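# Four arms build a three-block arch across desks

## Task

Using any number of the four arms, make an arch over the gap between the two desks: place the two identical leaning blocks upright on their ends (either end down, sitting flat), one on each desk, tilted toward one another; set the third block, the keystone, centred between them so it rests on both of their slanted top faces with no gap at either joint; all three blocks must form one straight line.

## Robot and tools

Robots. There are four identical i2rt Big YAM arms, named arm1, arm2, arm3 and arm4. Each has six revolute joints, a two-finger gripper and a wrist camera (arm1_cam_wrist to arm4_cam_wrist). Two fixed room cameras, cam_low and cam_low_2, also watch the scene. The desk tops beneath the arms sit at z=0.720. Foot (base_link) poses in the scene frame, with quaternions written w,x,y,z: arm1 x=+0.378 y=+0.498 z=+0.793 (+0.377, +0.002, -0.002, -0.926); arm2 x=-0.376 y=+0.548 z=+0.723 (+0.917, -0.001, +0.006, -0.399); arm3 x=-0.379 y=-0.498 z=+0.790 (+0.930, 0, 0, +0.368); arm4 x=+0.378 y=-0.498 z=+0.808 (+0.368, 0, 0, +0.930). Each foot looks along its own +x. The hand reaches roughly 1.0 m from the joint1 axis.

Frames. Everything uses a single scene frame: metres, origin on the floor, +z upward. The point called hand lies between the finger pads, about 1 cm short of the tips. The fingers extend along the hand's +z axis and separate along its y axis. hand_target is where the hand would be at the joint targets currently held; under load it may stop short.

Joints (absolute radians; the +/- is the tolerance for done): joint1_rad -2.879 to 2.879 +/-0.045, rotation about the foot, positive counter-clockwise seen from above; joint2_rad 0 to 3.141 +/-0.14, shoulder, 0 is upper arm pointing back and level, larger lifts it up then forward; joint3_rad 0 to 3.019 +/-0.09, elbow, 0 is folded; joint4_rad -1.692 to 1.57 +/-0.055, hand pitch, positive tips fingers up; joint5_rad -1.57 to 1.57 +/-0.03, sideways swing, positive toward the arm's right; joint6_rad -2.094 to 2.094 +/-0.035, roll, positive clockwise viewed from behind; gripper_m 0 to 0.093 +/-0.003, the fingertip gap in metres (about 50 to 64 N per pad).

move. Optional keys arm1, arm2, arm3, arm4 and cameras. An arm left out receives nothing new but may keep pushing toward an older target. Each arm's object may hold:
- joints: a map from joint name to an absolute target (radians, or metres for gripper_m).
- target: one list of seven numbers per arm, [x, y, z, qw, qx, qy, qz], an absolute hand pose in the scene frame in metres. The hand travels in a straight line from its hand_target toward it. When target is given, joints may only carry gripper_m.
- speed: peak path speed in m/s, 0.002 to 0.5, default 0.25; rotation is capped at twice this value in rad/s. Only allowed together with target.
All motions in one call start together; all hand paths finish together, timed by the slowest. Paths last 0.5 to 10 s and stop at 10 s even if unfinished; a call never exceeds 15 s. Paths ignore obstacles and other arms. Each step the commanded pose is limited to 100 mm and 20 degrees from the measured one; hands often land a centimetre or more off, and may overshoot speed when nearly straight. cameras: list of camera names, or "all"; omitted means all, [] means none. An unknown key makes the call invalid; an out-of-range value gets it refused, and a refused call cancels the rest of your move, wait and finished_scene calls in that reply.

Results. The move line reports each commanded robot as done or its worst status. Status words: off_target (stopped away from target, may still push); time_out (each joint then holds a target near its current spot and keeps pushing; send the reported position to relieve it); not_followed, joint command not followed, pose unreachable (a self- and arm-collision check withheld the targets; the gripper part still runs). on_its_own lists uncommanded motion; there "held at" is a target, not a reading. Robots listed "as last shown" were not commanded and repeat earlier lines. Joint velocities are rad/s (gripper m/s), shown as "within noise" when idle. Torques, in joint order, include the arm's weight; numbers 3 and 4 wrap at +/-28 N m. The pictures line orders the images; a frame may be slightly older than the state. MOTOR HOT appears near 85 C; at 100 C the arm goes limp (OVER-TEMPERATURE FAULT) for 30 to 60 s or more, and blocked keys read limit_stop_at_motor_heat; resend those targets afterward.

Gripper readings. Gripping a rigid part hard, gripper_m may read up to 0.005 below the part width (on some grippers up to 0.002 above). Closed on nothing: 0.000 to 0.003. Commanding about 0.005 below the first-contact reading gives full force. Release by commanding well above the reading.

wait: seconds from 0 to 10, plus optional cameras; returns state and images. zoom_image: camera name and region [x0, y0, x1, y1] in pixels from the top-left, no larger than 504 by 504, on that camera's latest image. read_manual: section "licences" gives licence texts only. finished_scene: takes scene, the current scene number; it ends the scene, so the arch must stand unaided first.

Cameras come with intrinsic and pose calibration; room cameras may be shifted by a few millimetres and degrees, and wrist camera poses follow the reported joints.

Avoid: strong contact between two robots (including one gripper closing on another's fingers), knocking objects out of the work area, dropping blocks or opening the gripper while a block still moves, slamming, and pushing steadily into objects or unreachable poses, which also overheats motors. The arms keep pushing on contact and do not wait for each other. Objects may occasionally get a small random shove.

Each tool is called after ">>>" by a JSON object that holds its "method" and its "body".

## Session

>>> {"method": "move", "body": {}}

Scene clock: 0.00 s.
Joint torques (N m): no reading
Motor temperatures (°C): arm1=[31 26 20 25 23 21 20] | arm2=[31 26 24 23 22 24 22] | arm3=[33 21 21 20 21 20 22] | arm4=[30 23 22 21 21 20 24]
Heat: arm1: hottest joint1_rad 31 °C; arm2: hottest joint1_rad 31 °C; arm3: hottest joint1_rad 33 °C; arm4: hottest joint1_rad 30 °C.
Joint velocities: within noise
arm1.joint_positions: joint1_rad=+0.252 joint2_rad=+0.565 joint3_rad=+1.417 joint4_rad=-1.312 joint5_rad=+0.231 joint6_rad=+0.335 gripper_m=+0.09396
arm1.joint_status: not commanded
arm1.hand: x=+0.2345 y=+0.3433 z=+1.3639 quat_wxyz=(-0.255, -0.816, -0.228, +0.467) (m; scene frame)
arm1.hand_target: x=+0.2364 y=+0.3466 z=+1.3781 quat_wxyz=(-0.264, -0.808, -0.223, +0.477) (m; scene frame)
arm1.hand_status: not commanded
arm2.joint_positions: joint1_rad=-0.344 joint2_rad=+0.538 joint3_rad=+1.349 joint4_rad=-1.179 joint5_rad=-0.039 joint6_rad=-0.043 gripper_m=+0.09396
arm2.joint_status: not commanded
arm2.hand: x=-0.2755 y=+0.3437 z=+1.2933 quat_wxyz=(-0.471, -0.427, -0.707, +0.309) (m; scene frame)
arm2.hand_target: x=-0.2769 y=+0.3471 z=+1.3042 quat_wxyz=(-0.479, -0.423, -0.701, +0.315) (m; scene frame)
arm2.hand_status: not commanded
arm3.joint_positions: joint1_rad=-0.129 joint2_rad=+0.637 joint3_rad=+1.421 joint4_rad=-1.483 joint5_rad=+0.288 joint6_rad=+0.023 gripper_m=+0.09396
arm3.joint_status: not commanded
arm3.hand: x=-0.1778 y=-0.4148 z=+1.3166 quat_wxyz=(-0.437, +0.208, -0.875, -0.010) (m; scene frame)
arm3.hand_target: x=-0.1791 y=-0.4158 z=+1.3282 quat_wxyz=(-0.449, +0.204, -0.870, -0.015) (m; scene frame)
arm3.hand_status: not commanded
arm4.joint_positions: joint1_rad=-0.487 joint2_rad=+0.635 joint3_rad=+1.435 joint4_rad=-1.145 joint5_rad=+0.142 joint6_rad=-0.011 gripper_m=+0.09396
arm4.joint_status: not commanded
arm4.hand: x=+0.3183 y=-0.2501 z=+1.4091 quat_wxyz=(-0.383, +0.644, -0.504, -0.431) (m; scene frame)
arm4.hand_target: x=+0.3197 y=-0.2542 z=+1.4229 quat_wxyz=(-0.390, +0.636, -0.499, -0.442) (m; scene frame)
arm4.hand_status: not commanded
pictures: arm1_cam_wrist, arm2_cam_wrist, arm3_cam_wrist, arm4_cam_wrist, cam_low, cam_low_2

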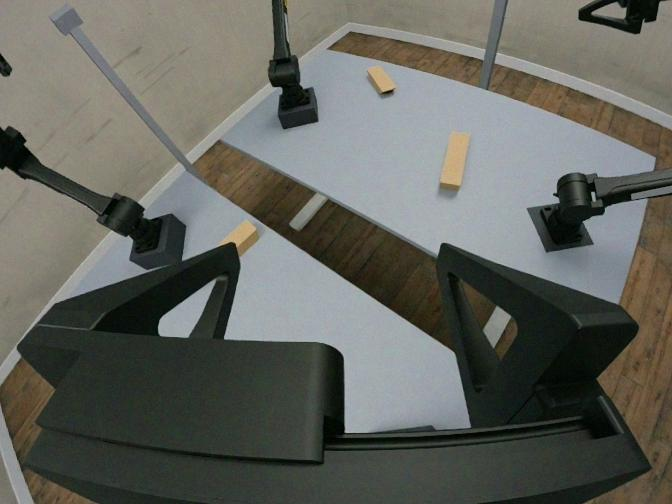

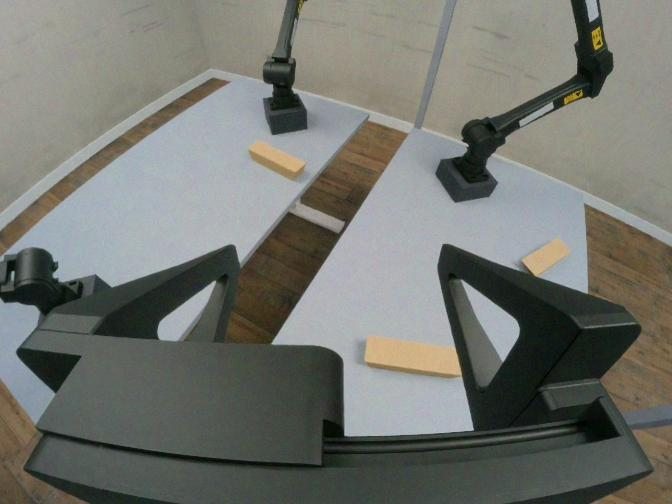

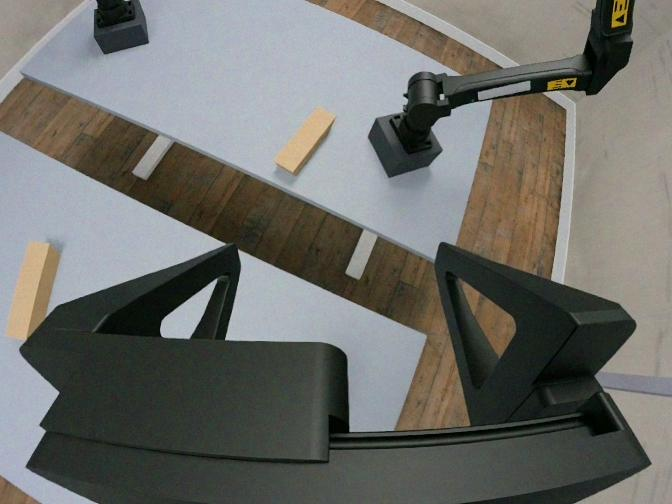

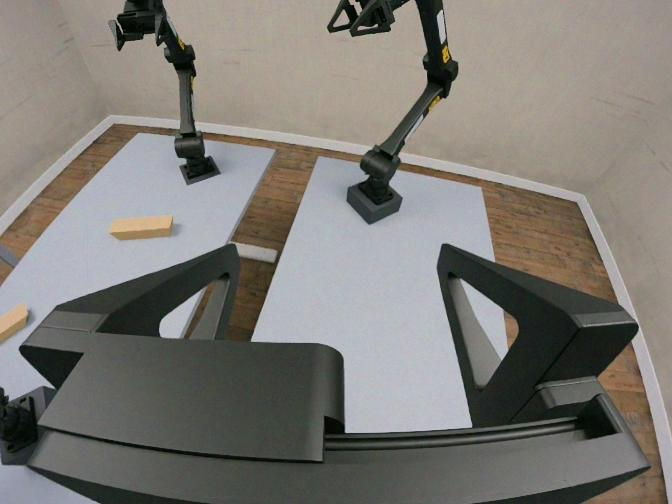

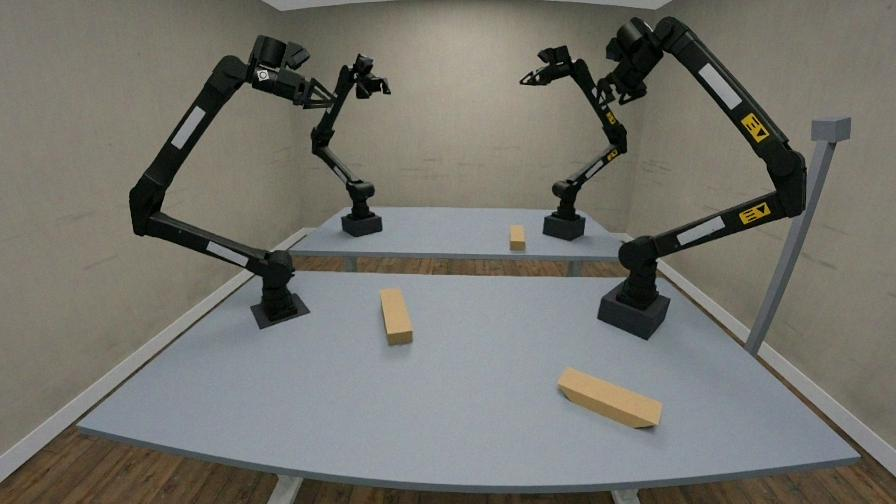

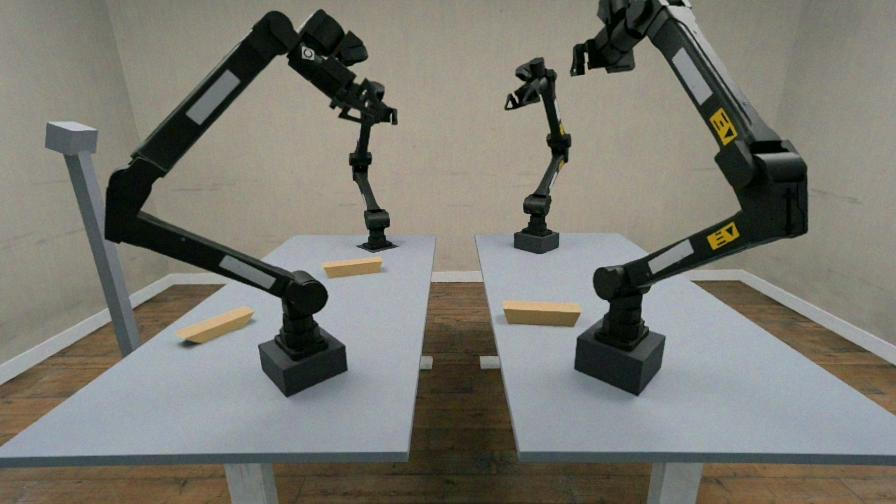

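>>> {"method": "zoom_image", "body": {"camera": "cam_low", "region": [360, 270, 680, 450]}}

>>> {"method": "zoom_image", "body": {"camera": "cam_low_2", "region": [160, 230, 600, 370]}}

>>> {"method": "zoom_image", "body": {"camera": "arm2_cam_wrist", "region": [240, 120, 600, 390]}}

>>> {"method": "zoom_image", "body": {"camera": "arm3_cam_wrist", "region": [0, 90, 400, 390]}}

>>> {"method": "zoom_image", "body": {"camera": "arm1_cam_wrist", "region": [200, 40, 520, 280]}}

Scaled by 1.575 from the camera's 896x504 image, which has a finer 1280x720 frame.

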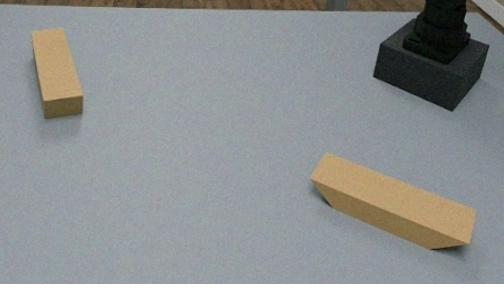

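Scaled by 1.145 from the camera's 896x504 image, which has a finer 1280x720 frame.

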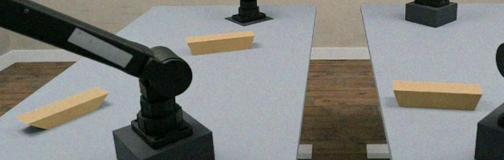

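Scaled by 1.400 from the camera's 672x504 image, which has a finer 960x720 frame.

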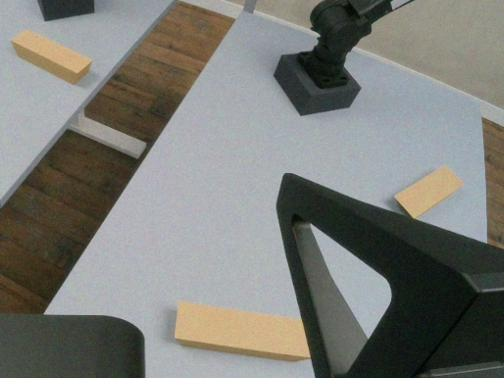

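Scaled by 1.260 from the camera's 672x504 image, which has a finer 960x720 frame.

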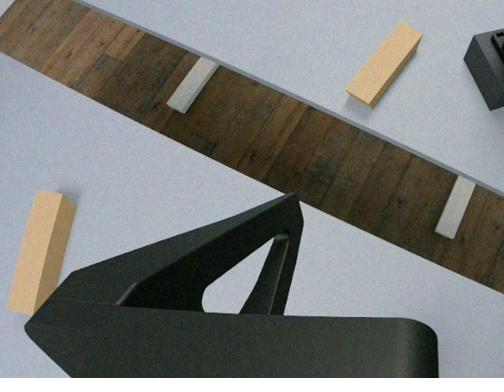

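Scaled by 1.575 from the camera's 672x504 image, which has a finer 960x720 frame.

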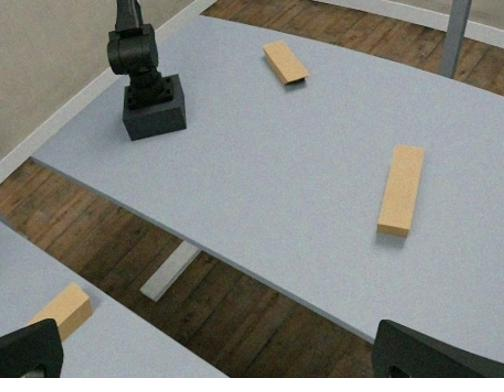

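>>> {"method": "move", "body": {"arm3": {"joints":{"joint1_rad":1.855,"joint5_rad":0,"joint6_rad":0}}, "arm2": {"target":[-0.385,0.235,0.97,0.209,0.686,0.6626,-0.2163]}, "arm4": {"target":[0.28,-0.31,1.05,0.1549,-0.8175,0.4912,0.2578]}, "cameras": ["arm2_cam_wrist","arm4_cam_wrist","arm3_cam_wrist"]}}

Scene clock: 18.20 s.
Joint torques (N m): arm1=[0.09 2.14 11.96 1.55 0.05 -0.08] | arm2=[-2.26 -0.62 10.11 1.61 0.08 0.08] | arm3=[2.2 2.55 9.01 1.21 -0.11 0.03] | arm4=[2.78 -1.14 10.24 1.95 -0.04 -0.05]
Motor temperatures (°C): arm1=[31 26 22 25 23 21 20] | arm2=[30 26 28 23 22 24 22] | arm3=[33 21 24 20 21 20 22] | arm4=[30 23 26 21 21 20 24]
Heat: arm1: hottest joint1_rad 31 °C; arm2: hottest joint1_rad 30 °C; arm3: hottest joint1_rad 33 °C; arm4: hottest joint1_rad 30 °C.
move: arm2 done; arm3 done; arm4 done
Joint velocities: within noise
arm1: as last shown
arm2.joint_positions: joint1_rad=-0.783 joint2_rad=+0.740 joint3_rad=+0.781 joint4_rad=-1.008 joint5_rad=-0.021 joint6_rad=-0.016 gripper_m=+0.09396
arm2.joint_status: not commanded
arm2.hand: x=-0.3804 y=+0.2384 z=+0.9719 quat_wxyz=(-0.208, -0.678, -0.673, +0.211) (m; scene frame)
arm2.hand_target: x=-0.3848 y=+0.2360 z=+0.9705 quat_wxyz=(-0.209, -0.686, -0.663, +0.214) (m; scene frame)
arm2.hand_status: done (0.006 m and 1.7 deg from the pose sent, 0.358 m and 44.1 deg at the start)
arm3.joint_positions: joint1_rad=+1.842 joint2_rad=+0.637 joint3_rad=+1.421 joint4_rad=-1.483 joint5_rad=+0.003 joint6_rad=+0.014 gripper_m=+0.09399
arm3.joint_status: all done
arm3.hand: x=-0.5626 y=-0.3849 z=+1.3125 quat_wxyz=(-0.112, +0.871, -0.251, -0.408) (m; scene frame)
arm3.hand_target: x=-0.5630 y=-0.3885 z=+1.3242 quat_wxyz=(-0.115, +0.868, -0.237, -0.420) (m; scene frame)
arm3.hand_status: not commanded
arm4.joint_positions: joint1_rad=-0.359 joint2_rad=+0.418 joint3_rad=+0.667 joint4_rad=-1.232 joint5_rad=-0.006 joint6_rad=-0.011 gripper_m=+0.09396
arm4.joint_status: not commanded
arm4.hand: x=+0.2842 y=-0.3100 z=+1.0438 quat_wxyz=(-0.152, +0.816, -0.500, -0.246) (m; scene frame)
arm4.hand_target: x=+0.2814 y=-0.3100 z=+1.0507 quat_wxyz=(-0.157, +0.817, -0.492, -0.257) (m; scene frame)
arm4.hand_status: done (0.007 m and 1.7 deg from the pose sent, 0.366 m and 38.6 deg at the start)
pictures: arm2_cam_wrist, arm3_cam_wrist, arm4_cam_wrist
camera_calibration:
arm2_cam_wrist: T_world_to_cam=[[-0.998734, 0.0472137, 0.0173313, -0.410494], [0.0465704, 0.998273, -0.0358129, -0.174347], [-0.0189923, -0.0349605, -0.999208, 1.09051], [0, 0, 0, 1]] pos_world=[-0.381144, 0.231552, 1.09051]
arm3_cam_wrist: T_world_to_cam=[[0.539164, 0.842168, -0.00746364, 0.637035], [0.816321, -0.524756, -0.241351, 0.577315], [-0.207175, 0.124035, -0.970409, 1.32816], [0, 0, 0, 1]] pos_world=[-0.53958, -0.398279, 1.43294]
arm4_cam_wrist: T_world_to_cam=[[0.890783, 0.454274, 0.0118693, -0.124948], [0.453342, -0.890154, 0.0459016, -0.448833], [0.0314174, -0.0355075, -0.998875, 1.14795], [0, 0, 0, 1]] pos_world=[0.278711, -0.302008, 1.16874]

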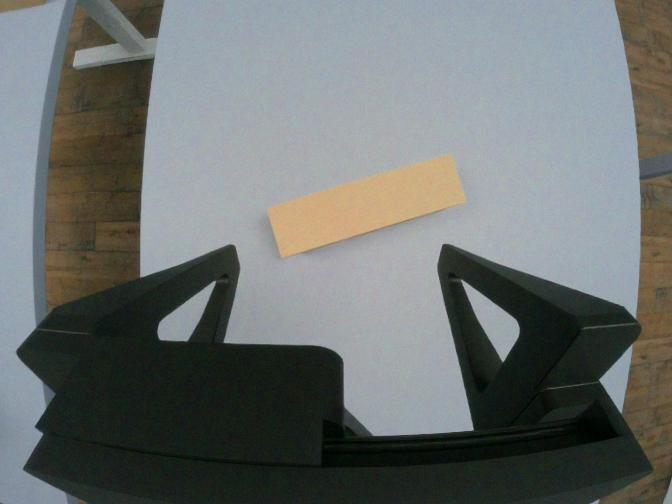

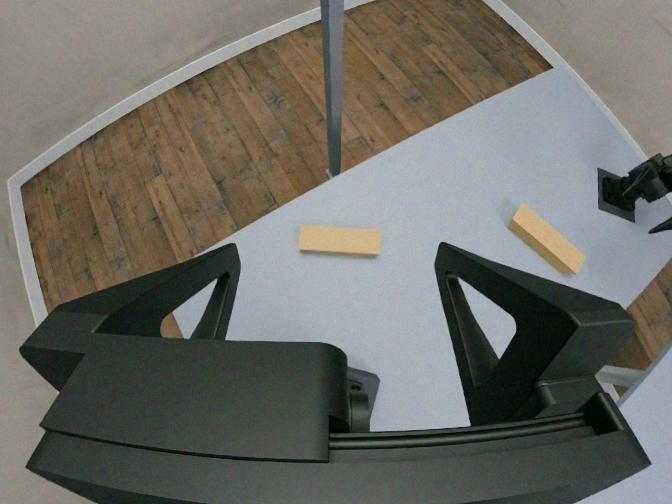

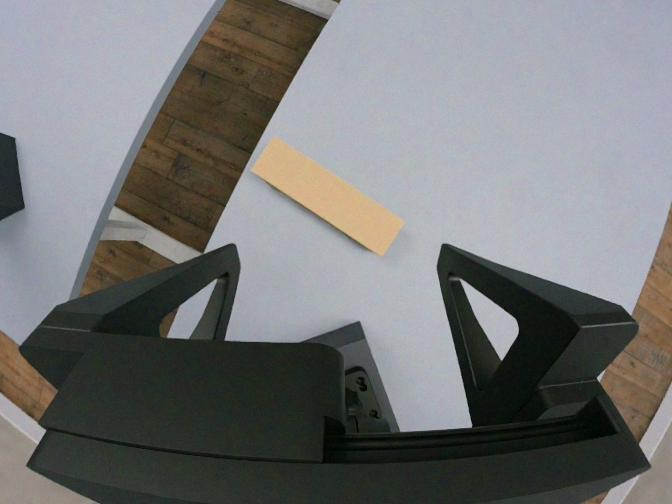

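>>> {"method": "move", "body": {"arm3": {"target":[-0.621,-0.356,0.97,0.0791,-0.9201,0.2508,0.2901]}, "cameras": ["arm2_cam_wrist","arm4_cam_wrist","arm3_cam_wrist"]}}

>>> {"method": "zoom_image", "body": {"camera": "arm2_cam_wrist", "region": [250, 130, 490, 290]}}

>>> {"method": "zoom_image", "body": {"camera": "arm4_cam_wrist", "region": [230, 120, 430, 280]}}

>>> {"method": "zoom_image", "body": {"camera": "arm3_cam_wrist", "region": [220, 120, 480, 300]}}

Scene clock: 22.07 s.
Joint torques (N m): arm1=[0.09 2.32 11.95 1.54 0.05 -0.08] | arm2=[-2.08 -0.44 10.07 1.61 0.08 0.07] | arm3=[1.9 0.21 8.99 1.21 0.01 0.09] | arm4=[2.73 -1.03 10.25 1.92 -0.04 -0.04]
Motor temperatures (°C): arm1=[31 26 22 25 23 21 20] | arm2=[30 26 28 23 22 24 22] | arm3=[33 21 25 20 21 20 22] | arm4=[30 23 26 21 21 20 24]
Heat: arm1: hottest joint1_rad 31 °C; arm2: hottest joint1_rad 30 °C; arm3: hottest joint1_rad 33 °C; arm4: hottest joint1_rad 30 °C.
move: arm3 done
Joint velocities: within noise
arm1, arm4: as last shown
arm2.joint_positions: joint1_rad=-0.783 joint2_rad=+0.740 joint3_rad=+0.781 joint4_rad=-1.007 joint5_rad=-0.021 joint6_rad=-0.016 gripper_m=+0.09396
arm2.joint_status: not commanded
arm2.hand: x=-0.3804 y=+0.2381 z=+0.9721 quat_wxyz=(-0.208, -0.677, -0.673, +0.212) (m; scene frame)
arm2.hand_target: x=-0.3848 y=+0.2357 z=+0.9707 quat_wxyz=(-0.209, -0.685, -0.663, +0.215) (m; scene frame)
arm2.hand_status: not commanded
arm3.joint_positions: joint1_rad=+1.848 joint2_rad=+0.635 joint3_rad=+0.567 joint4_rad=-0.898 joint5_rad=+0.003 joint6_rad=+0.015 gripper_m=+0.09399
arm3.joint_status: not commanded
arm3.hand: x=-0.6162 y=-0.3543 z=+0.9719 quat_wxyz=(-0.079, +0.918, -0.262, -0.288) (m; scene frame)
arm3.hand_target: x=-0.6207 y=-0.3561 z=+0.9704 quat_wxyz=(-0.079, +0.920, -0.252, -0.291) (m; scene frame)
arm3.hand_status: done (0.005 m and 1.4 deg from the pose sent, 0.349 m and 15.1 deg at the start)
pictures: arm2_cam_wrist, arm3_cam_wrist, arm4_cam_wrist
camera_calibration:
arm2_cam_wrist: T_world_to_cam=[[-0.998734, 0.0472388, 0.0172604, -0.410421], [0.0465696, 0.998218, -0.03731, -0.172588], [-0.0189922, -0.036459, -0.999155, 1.09099], [0, 0, 0, 1]] pos_world=[-0.381144, 0.231444, 1.09071]
arm3_cam_wrist: T_world_to_cam=[[0.536021, 0.844202, -0.00221187, 0.63131], [0.84399, -0.535823, 0.023971, 0.310189], [0.0190512, -0.0147157, -0.99971, 1.10154], [0, 0, 0, 1]] pos_world=[-0.621177, -0.350537, 1.09518]
arm4_cam_wrist: T_world_to_cam=[[0.890783, 0.454274, 0.0118693, -0.124948], [0.453342, -0.890154, 0.0459016, -0.448833], [0.0314174, -0.0355075, -0.998875, 1.14795], [0, 0, 0, 1]] pos_world=[0.278711, -0.302008, 1.16874]

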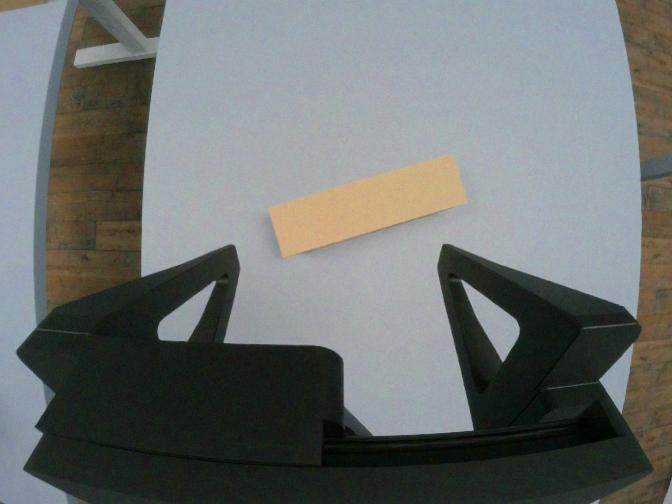

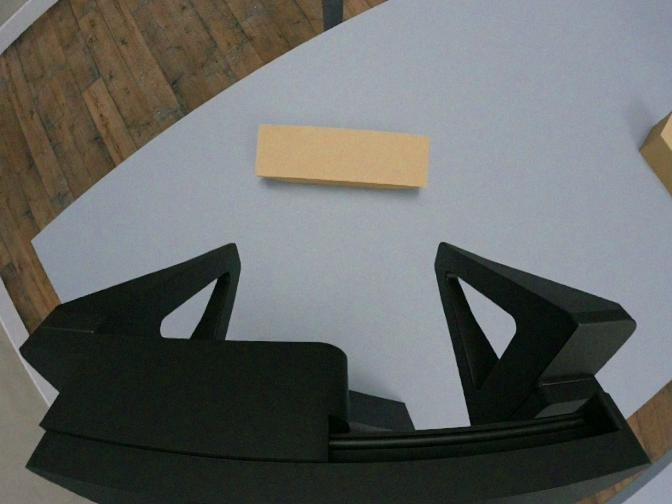

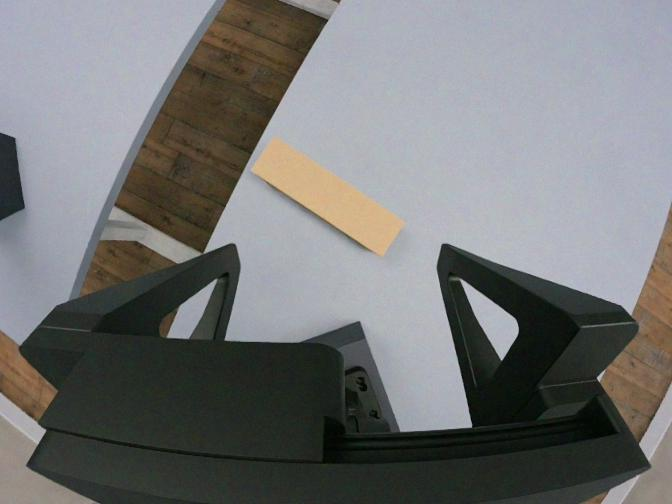

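Scaled by 2.100 from the camera's 672x504 image, which has a finer 960x720 frame.

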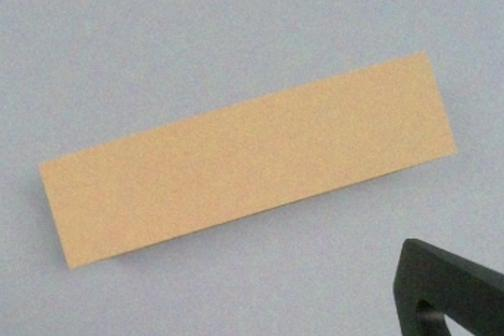

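Scaled by 2.520 from the camera's 672x504 image, which has a finer 960x720 frame.

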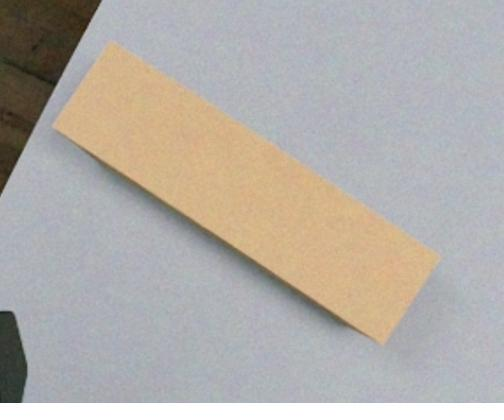

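Scaled by 1.938 from the camera's 672x504 image, which has a finer 960x720 frame.

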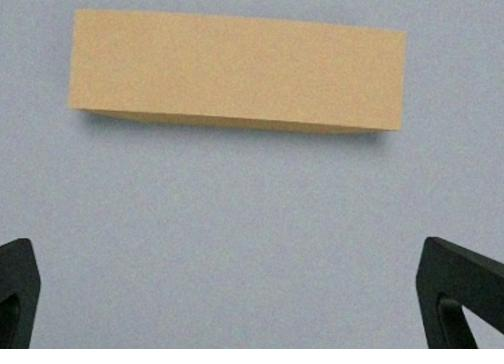

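>>> {"method": "move", "body": {"cameras": ["cam_low","cam_low_2"]}}

>>> {"method": "zoom_image", "body": {"camera": "cam_low", "region": [370, 280, 430, 350]}}

>>> {"method": "zoom_image", "body": {"camera": "cam_low_2", "region": [490, 290, 590, 340]}}

>>> {"method": "zoom_image", "body": {"camera": "cam_low_2", "region": [310, 250, 400, 290]}}

>>> {"method": "zoom_image", "body": {"camera": "cam_low", "region": [540, 350, 680, 440]}}

>>> {"method": "zoom_image", "body": {"camera": "cam_low_2", "region": [160, 300, 270, 355]}}

Scene clock: 24.77 s.
Joint torques (N m): arm1=[-0.03 2.37 12 1.52 0.04 -0.07] | arm2=[-1.73 -0.38 10.09 1.5 0.06 0.06] | arm3=[1.79 0.56 8.88 1.26 0.01 0.1] | arm4=[2.73 -1.14 10.29 1.94 -0.04 -0.04]
Motor temperatures (°C): arm1=[31 26 22 25 23 21 20] | arm2=[30 26 29 23 22 24 22] | arm3=[33 21 25 20 21 20 22] | arm4=[30 23 27 21 21 20 24]
Heat: arm1: hottest joint1_rad 31 °C; arm2: hottest joint1_rad 30 °C; arm3: hottest joint1_rad 33 °C; arm4: hottest joint1_rad 30 °C.
Joint velocities: within noise
arm1.joint_positions: joint1_rad=+0.252 joint2_rad=+0.565 joint3_rad=+1.417 joint4_rad=-1.312 joint5_rad=+0.231 joint6_rad=+0.335 gripper_m=+0.09396
arm1.joint_status: not commanded
arm1.hand: x=+0.2345 y=+0.3433 z=+1.3639 quat_wxyz=(-0.255, -0.816, -0.228, +0.467) (m; scene frame)
arm1.hand_target: x=+0.2364 y=+0.3466 z=+1.3781 quat_wxyz=(-0.264, -0.808, -0.223, +0.477) (m; scene frame)
arm1.hand_status: not commanded
arm2.joint_positions: joint1_rad=-0.783 joint2_rad=+0.740 joint3_rad=+0.781 joint4_rad=-1.007 joint5_rad=-0.021 joint6_rad=-0.016 gripper_m=+0.09396
arm2.joint_status: not commanded
arm2.hand: x=-0.3804 y=+0.2381 z=+0.9721 quat_wxyz=(-0.208, -0.677, -0.673, +0.212) (m; scene frame)
arm2.hand_target: x=-0.3848 y=+0.2357 z=+0.9707 quat_wxyz=(-0.209, -0.685, -0.663, +0.215) (m; scene frame)
arm2.hand_status: not commanded
arm3.joint_positions: joint1_rad=+1.848 joint2_rad=+0.635 joint3_rad=+0.567 joint4_rad=-0.898 joint5_rad=+0.003 joint6_rad=+0.015 gripper_m=+0.09399
arm3.joint_status: not commanded
arm3.hand: x=-0.6162 y=-0.3543 z=+0.9719 quat_wxyz=(-0.079, +0.918, -0.262, -0.288) (m; scene frame)
arm3.hand_target: x=-0.6206 y=-0.3561 z=+0.9703 quat_wxyz=(-0.078, +0.920, -0.252, -0.290) (m; scene frame)
arm3.hand_status: done (0.005 m and 1.4 deg from the pose sent, 0.349 m and 15.1 deg at the start)
arm4.joint_positions: joint1_rad=-0.359 joint2_rad=+0.418 joint3_rad=+0.667 joint4_rad=-1.232 joint5_rad=-0.006 joint6_rad=-0.011 gripper_m=+0.09396
arm4.joint_status: not commanded
arm4.hand: x=+0.2842 y=-0.3100 z=+1.0438 quat_wxyz=(-0.152, +0.816, -0.500, -0.246) (m; scene frame)
arm4.hand_target: x=+0.2814 y=-0.3100 z=+1.0507 quat_wxyz=(-0.157, +0.817, -0.492, -0.257) (m; scene frame)
arm4.hand_status: not commanded
pictures: cam_low, cam_low_2

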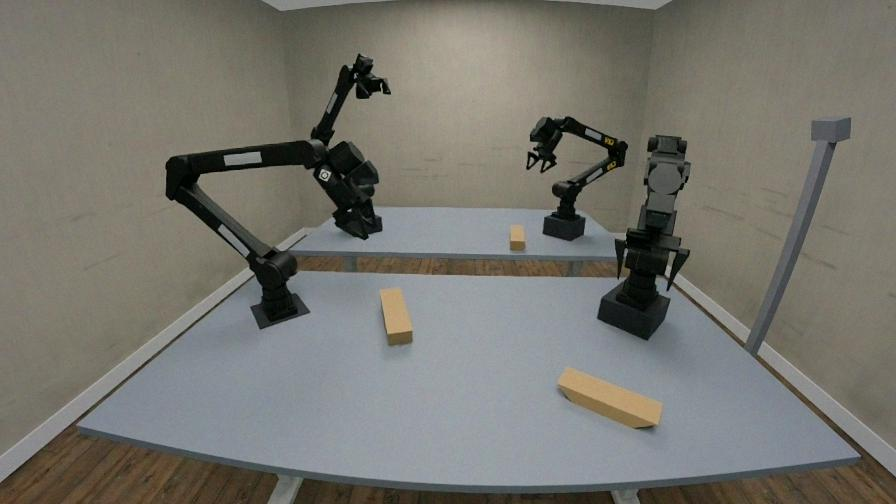

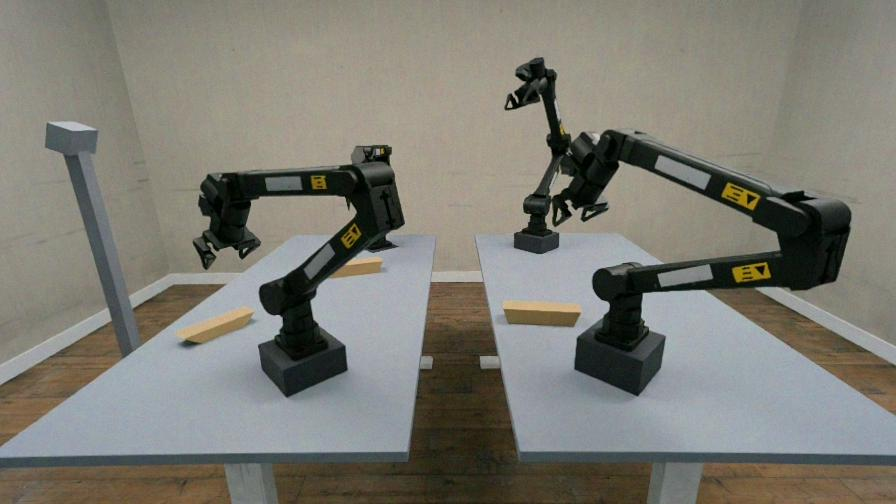

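Scaled by 7.200 from the camera's 896x504 image, which has a finer 1280x720 frame.

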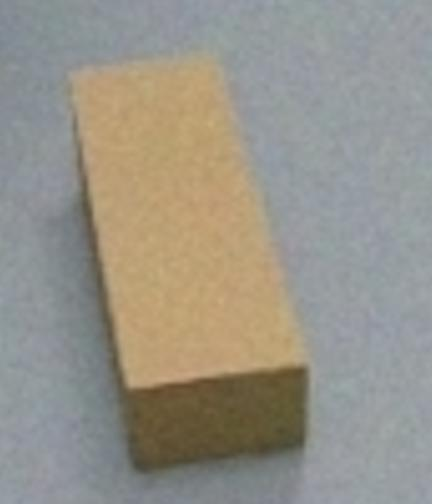

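Scaled by 5.040 from the camera's 896x504 image, which has a finer 1280x720 frame.

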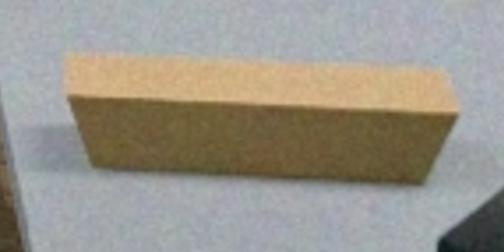

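Scaled by 5.600 from the camera's 896x504 image, which has a finer 1280x720 frame.

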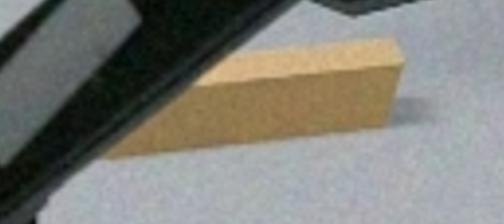

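Scaled by 3.600 from the camera's 896x504 image, which has a finer 1280x720 frame.

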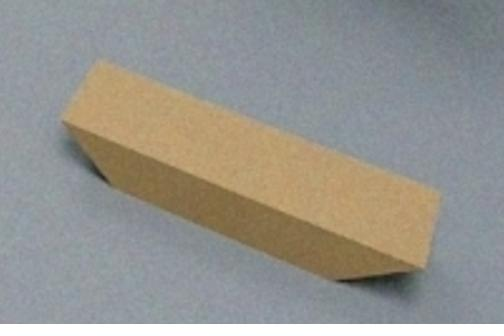

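Scaled by 4.582 from the camera's 896x504 image, which has a finer 1280x720 frame.

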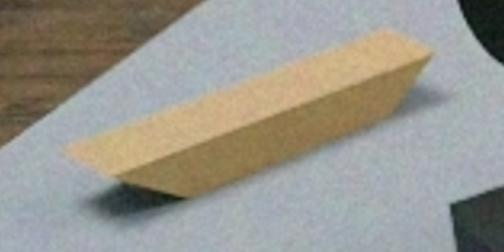

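>>> {"method": "move", "body": {"arm3": {"target":[-0.712,-0.289,0.875,0,-0.4524,0.8918,0]}, "arm2": {"target":[-0.385,0.174,0.868,-0.1724,-0.1166,0.978,-0.0206]}, "arm4": {"target":[0.198,-0.245,0.868,-0.0088,-0.9835,0.0498,-0.1734]}}}

Scene clock: 46.93 s.
Joint torques (N m): arm1=[0.03 2.26 11.96 1.59 0.05 -0.09] | arm2=[-0.32 -6.48 13.33 -0.14 0.21 -0.14] | arm3=[-0.15 -8.7 11.29 -0.7 -0.06 0.29] | arm4=[2.67 -10.05 10.06 -0.76 0.2 -0.16]
Motor temperatures (°C): arm1=[30 25 24 25 23 21 20] | arm2=[30 25 32 23 22 24 22] | arm3=[33 21 26 20 21 20 22] | arm4=[30 23 30 21 21 20 24]
Heat: arm1: hottest joint1_rad 30 °C; arm2: hottest joint3_rad 32 °C; arm3: hottest joint1_rad 33 °C; arm4: hottest joint1_rad 30 °C.
move: arm2 off_target; arm3 off_target; arm4 off_target
Joint velocities: within noise
arm1: as last shown
arm2.joint_positions: joint1_rad=-0.636 joint2_rad=+1.325 joint3_rad=+0.927 joint4_rad=-1.171 joint5_rad=+0.326 joint6_rad=-1.671 gripper_m=+0.09397
arm2.joint_status: not commanded
arm2.hand: x=-0.3902 y=+0.1958 z=+0.8521 quat_wxyz=(+0.168, +0.106, -0.980, +0.000) (m; scene frame)
arm2.hand_target: x=-0.3840 y=+0.1753 z=+0.8684 quat_wxyz=(+0.169, +0.115, -0.979, +0.021) (m; scene frame)
arm2.hand_status: off_target (0.027 m and 2.7 deg from the pose sent, 0.122 m and 113.6 deg at the start)
arm3.joint_positions: joint1_rad=+1.842 joint2_rad=+1.477 joint3_rad=+0.933 joint4_rad=-1.064 joint5_rad=+0.001 joint6_rad=+1.629 gripper_m=+0.09399
arm3.joint_status: not commanded
arm3.hand: x=-0.6957 y=-0.3042 z=+0.8613 quat_wxyz=(-0.009, +0.464, -0.886, +0.015) (m; scene frame)
arm3.hand_target: x=-0.7111 y=-0.2896 z=+0.8760 quat_wxyz=(+0.001, +0.452, -0.892, +0.000) (m; scene frame)
arm3.hand_status: off_target (0.026 m and 2.5 deg from the pose sent, 0.151 m and 99.0 deg at the start)
arm4.joint_positions: joint1_rad=-0.084 joint2_rad=+1.476 joint3_rad=+0.831 joint4_rad=-1.202 joint5_rad=+0.218 joint6_rad=-0.677 gripper_m=+0.09396
arm4.joint_status: not commanded
arm4.hand: x=+0.2093 y=-0.2553 z=+0.8596 quat_wxyz=(+0.016, +0.983, -0.063, +0.174) (m; scene frame)
arm4.hand_target: x=+0.1962 y=-0.2448 z=+0.8681 quat_wxyz=(+0.008, +0.984, -0.052, +0.167) (m; scene frame)
arm4.hand_status: off_target (0.017 m and 1.8 deg from the pose sent, 0.206 m and 76.8 deg at the start)
pictures: arm1_cam_wrist, arm2_cam_wrist, arm3_cam_wrist, arm4_cam_wrist, cam_low, cam_low_2
camera_calibration:
arm2_cam_wrist: T_world_to_cam=[[0.195751, -0.98064, 0.00510397, 0.261542], [-0.609915, -0.11767, 0.783682, -0.871654], [-0.767909, -0.15652, -0.621142, 0.378528], [0, 0, 0, 1]] pos_world=[-0.292157, 0.213158, 0.916883]
arm3_cam_wrist: T_world_to_cam=[[0.817985, -0.573453, 0.0452968, 0.355302], [-0.486827, -0.648166, 0.58556, -1.037], [-0.306432, -0.501031, -0.809362, 0.454842], [0, 0, 0, 1]] pos_world=[-0.656094, -0.24051, 0.959265]
arm4_cam_wrist: T_world_to_cam=[[0.12164, 0.992569, -0.00318938, 0.230403], [0.550172, -0.0647488, 0.832537, -0.843409], [0.826144, -0.103025, -0.55396, 0.402188], [0, 0, 0, 1]] pos_world=[0.103729, -0.241865, 0.9257]

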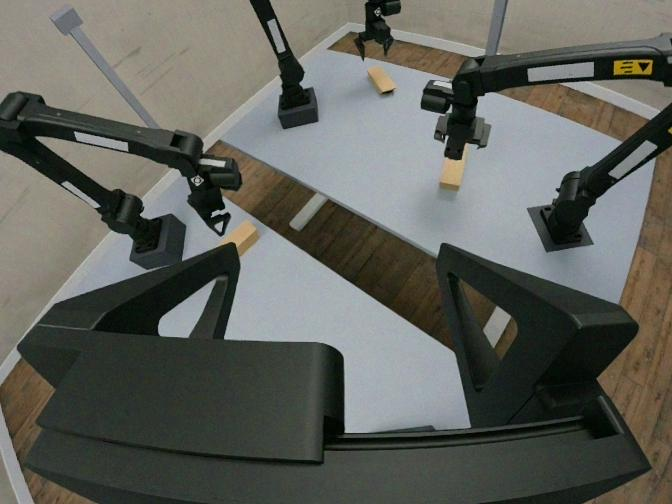

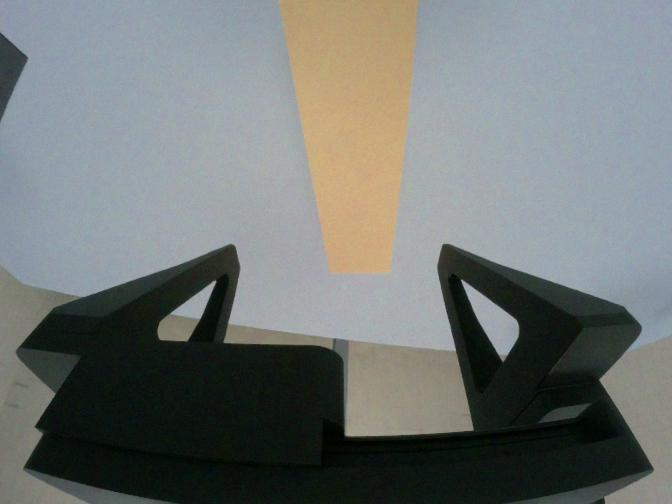

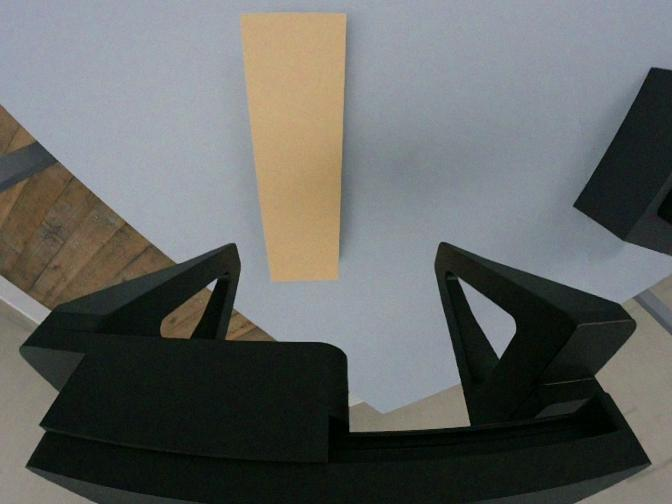

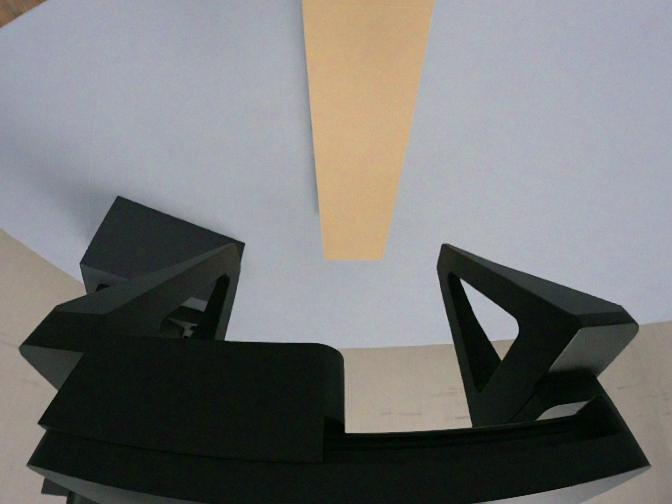

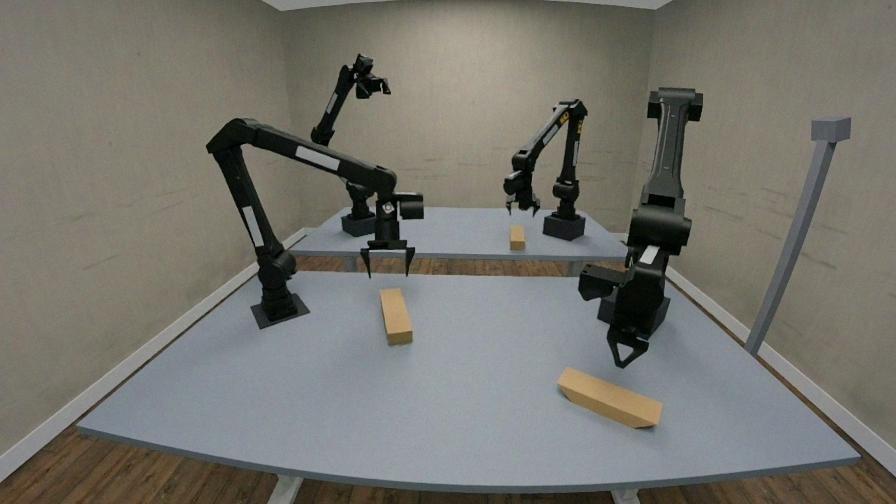

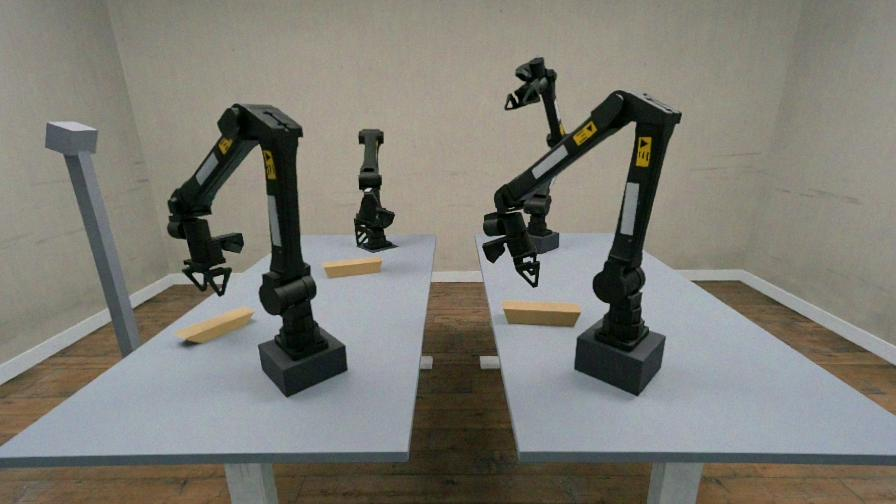

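>>> {"method": "move", "body": {"arm3": {"target":[-0.728,-0.273,0.82,0,-0.4384,0.8988,0],"speed":0.15}, "arm2": {"target":[-0.374,0.1565,0.817,-0.1718,-0.1413,0.9747,-0.0249],"speed":0.15}, "arm4": {"target":[0.2096,-0.2333,0.8095,-0.0068,-0.984,0.0387,-0.1735],"speed":0.15}, "cameras": ["arm2_cam_wrist","arm3_cam_wrist","arm4_cam_wrist"]}}

Scene clock: 58.40 s.
Joint torques (N m): arm1=[0.03 2.32 11.97 1.51 0.04 -0.08] | arm2=[-0.03 -8.06 9.28 0.36 0.24 -0.18] | arm3=[0.15 -9.7 9.96 -0.12 0.06 0.32] | arm4=[0.85 -10.99 6.39 0.35 0.21 -0.2]
Motor temperatures (°C): arm1=[30 25 25 25 23 21 20] | arm2=[30 26 35 23 22 24 22] | arm3=[33 21 29 20 21 20 22] | arm4=[30 24 30 20 21 20 24]
Heat: arm1: hottest joint1_rad 30 °C; arm2: hottest joint3_rad 35 °C; arm3: hottest joint1_rad 33 °C; arm4: hottest joint1_rad 30 °C.
move: arm2 done; arm3 off_target; arm4 done
Joint velocities: within noise
arm1: as last shown
arm2.joint_positions: joint1_rad=-0.612 joint2_rad=+1.431 joint3_rad=+0.927 joint4_rad=-1.024 joint5_rad=+0.332 joint6_rad=-1.705 gripper_m=+0.09397
arm2.joint_status: not commanded
arm2.hand: x=-0.3786 y=+0.1629 z=+0.8165 quat_wxyz=(+0.170, +0.131, -0.976, +0.019) (m; scene frame)
arm2.hand_target: x=-0.3740 y=+0.1566 z=+0.8170 quat_wxyz=(+0.172, +0.142, -0.975, +0.025) (m; scene frame)
arm2.hand_status: done (0.008 m and 1.4 deg from the pose sent, 0.055 m and 5.0 deg at the start)
arm3.joint_positions: joint1_rad=+1.831 joint2_rad=+1.620 joint3_rad=+0.934 joint4_rad=-0.938 joint5_rad=+0.001 joint6_rad=+1.647 gripper_m=+0.09399
arm3.joint_status: not commanded
arm3.hand: x=-0.7095 y=-0.2908 z=+0.8084 quat_wxyz=(-0.014, +0.451, -0.892, +0.022) (m; scene frame)
arm3.hand_target: x=-0.7271 y=-0.2735 z=+0.8207 quat_wxyz=(+0.000, +0.439, -0.899, +0.000) (m; scene frame)
arm3.hand_status: off_target (0.028 m and 3.4 deg from the pose sent, 0.061 m and 3.9 deg at the start)
arm4.joint_positions: joint1_rad=-0.107 joint2_rad=+1.593 joint3_rad=+0.806 joint4_rad=-1.041 joint5_rad=+0.244 joint6_rad=-0.744 gripper_m=+0.09396
arm4.joint_status: not commanded
arm4.hand: x=+0.2094 y=-0.2382 z=+0.8121 quat_wxyz=(+0.008, +0.984, -0.041, +0.175) (m; scene frame)
arm4.hand_target: x=+0.2096 y=-0.2331 z=+0.8096 quat_wxyz=(+0.006, +0.984, -0.039, +0.174) (m; scene frame)
arm4.hand_status: done (0.006 m and 0.4 deg from the pose sent, 0.055 m and 3.0 deg at the start)
pictures: arm2_cam_wrist, arm3_cam_wrist, arm4_cam_wrist
camera_calibration:
arm2_cam_wrist: T_world_to_cam=[[0.25054, -0.967522, 0.033638, 0.222575], [-0.600819, -0.128149, 0.789047, -0.839747], [-0.759109, -0.217898, -0.613411, 0.367183], [0, 0, 0, 1]] pos_world=[-0.281567, 0.187742, 0.880347]
arm3_cam_wrist: T_world_to_cam=[[0.799912, -0.596862, 0.0624197, 0.343255], [-0.51446, -0.628465, 0.583406, -1.01619], [-0.308985, -0.498786, -0.809778, 0.413743], [0, 0, 0, 1]] pos_world=[-0.669521, -0.227393, 0.906464]
arm4_cam_wrist: T_world_to_cam=[[0.0752895, 0.997149, 0.00512053, 0.217317], [0.549899, -0.0458026, 0.833975, -0.799441], [0.831831, -0.0599738, -0.551779, 0.384917], [0, 0, 0, 1]] pos_world=[0.103064, -0.230229, 0.87799]

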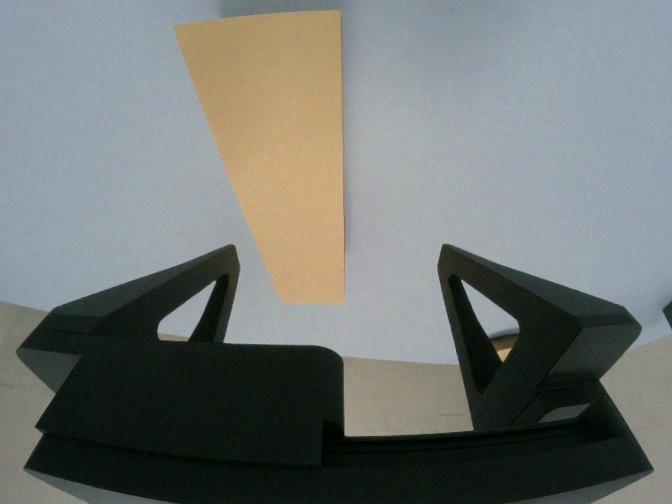

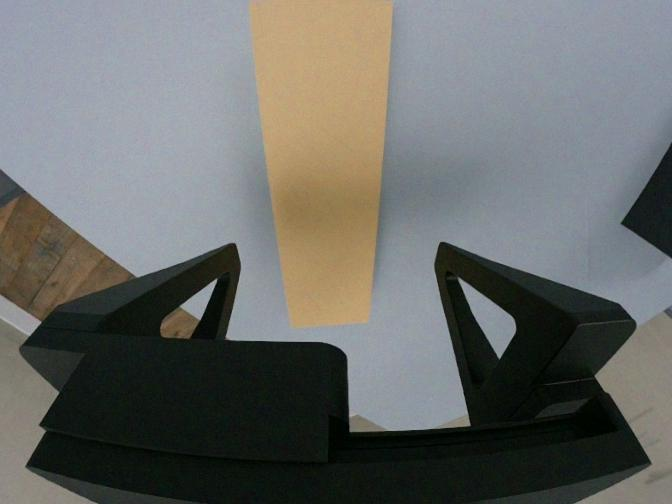

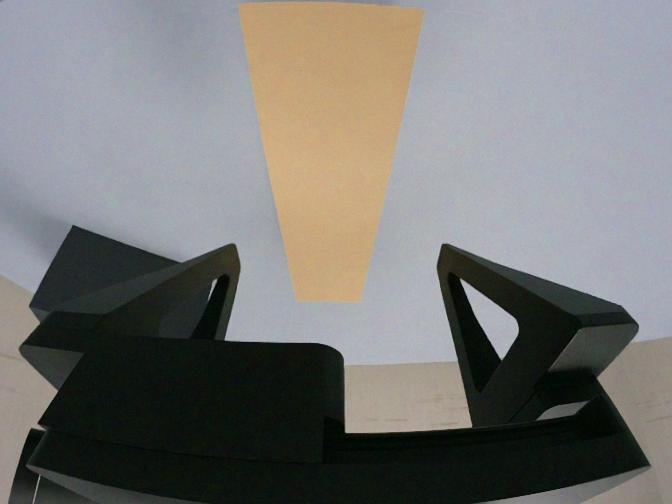

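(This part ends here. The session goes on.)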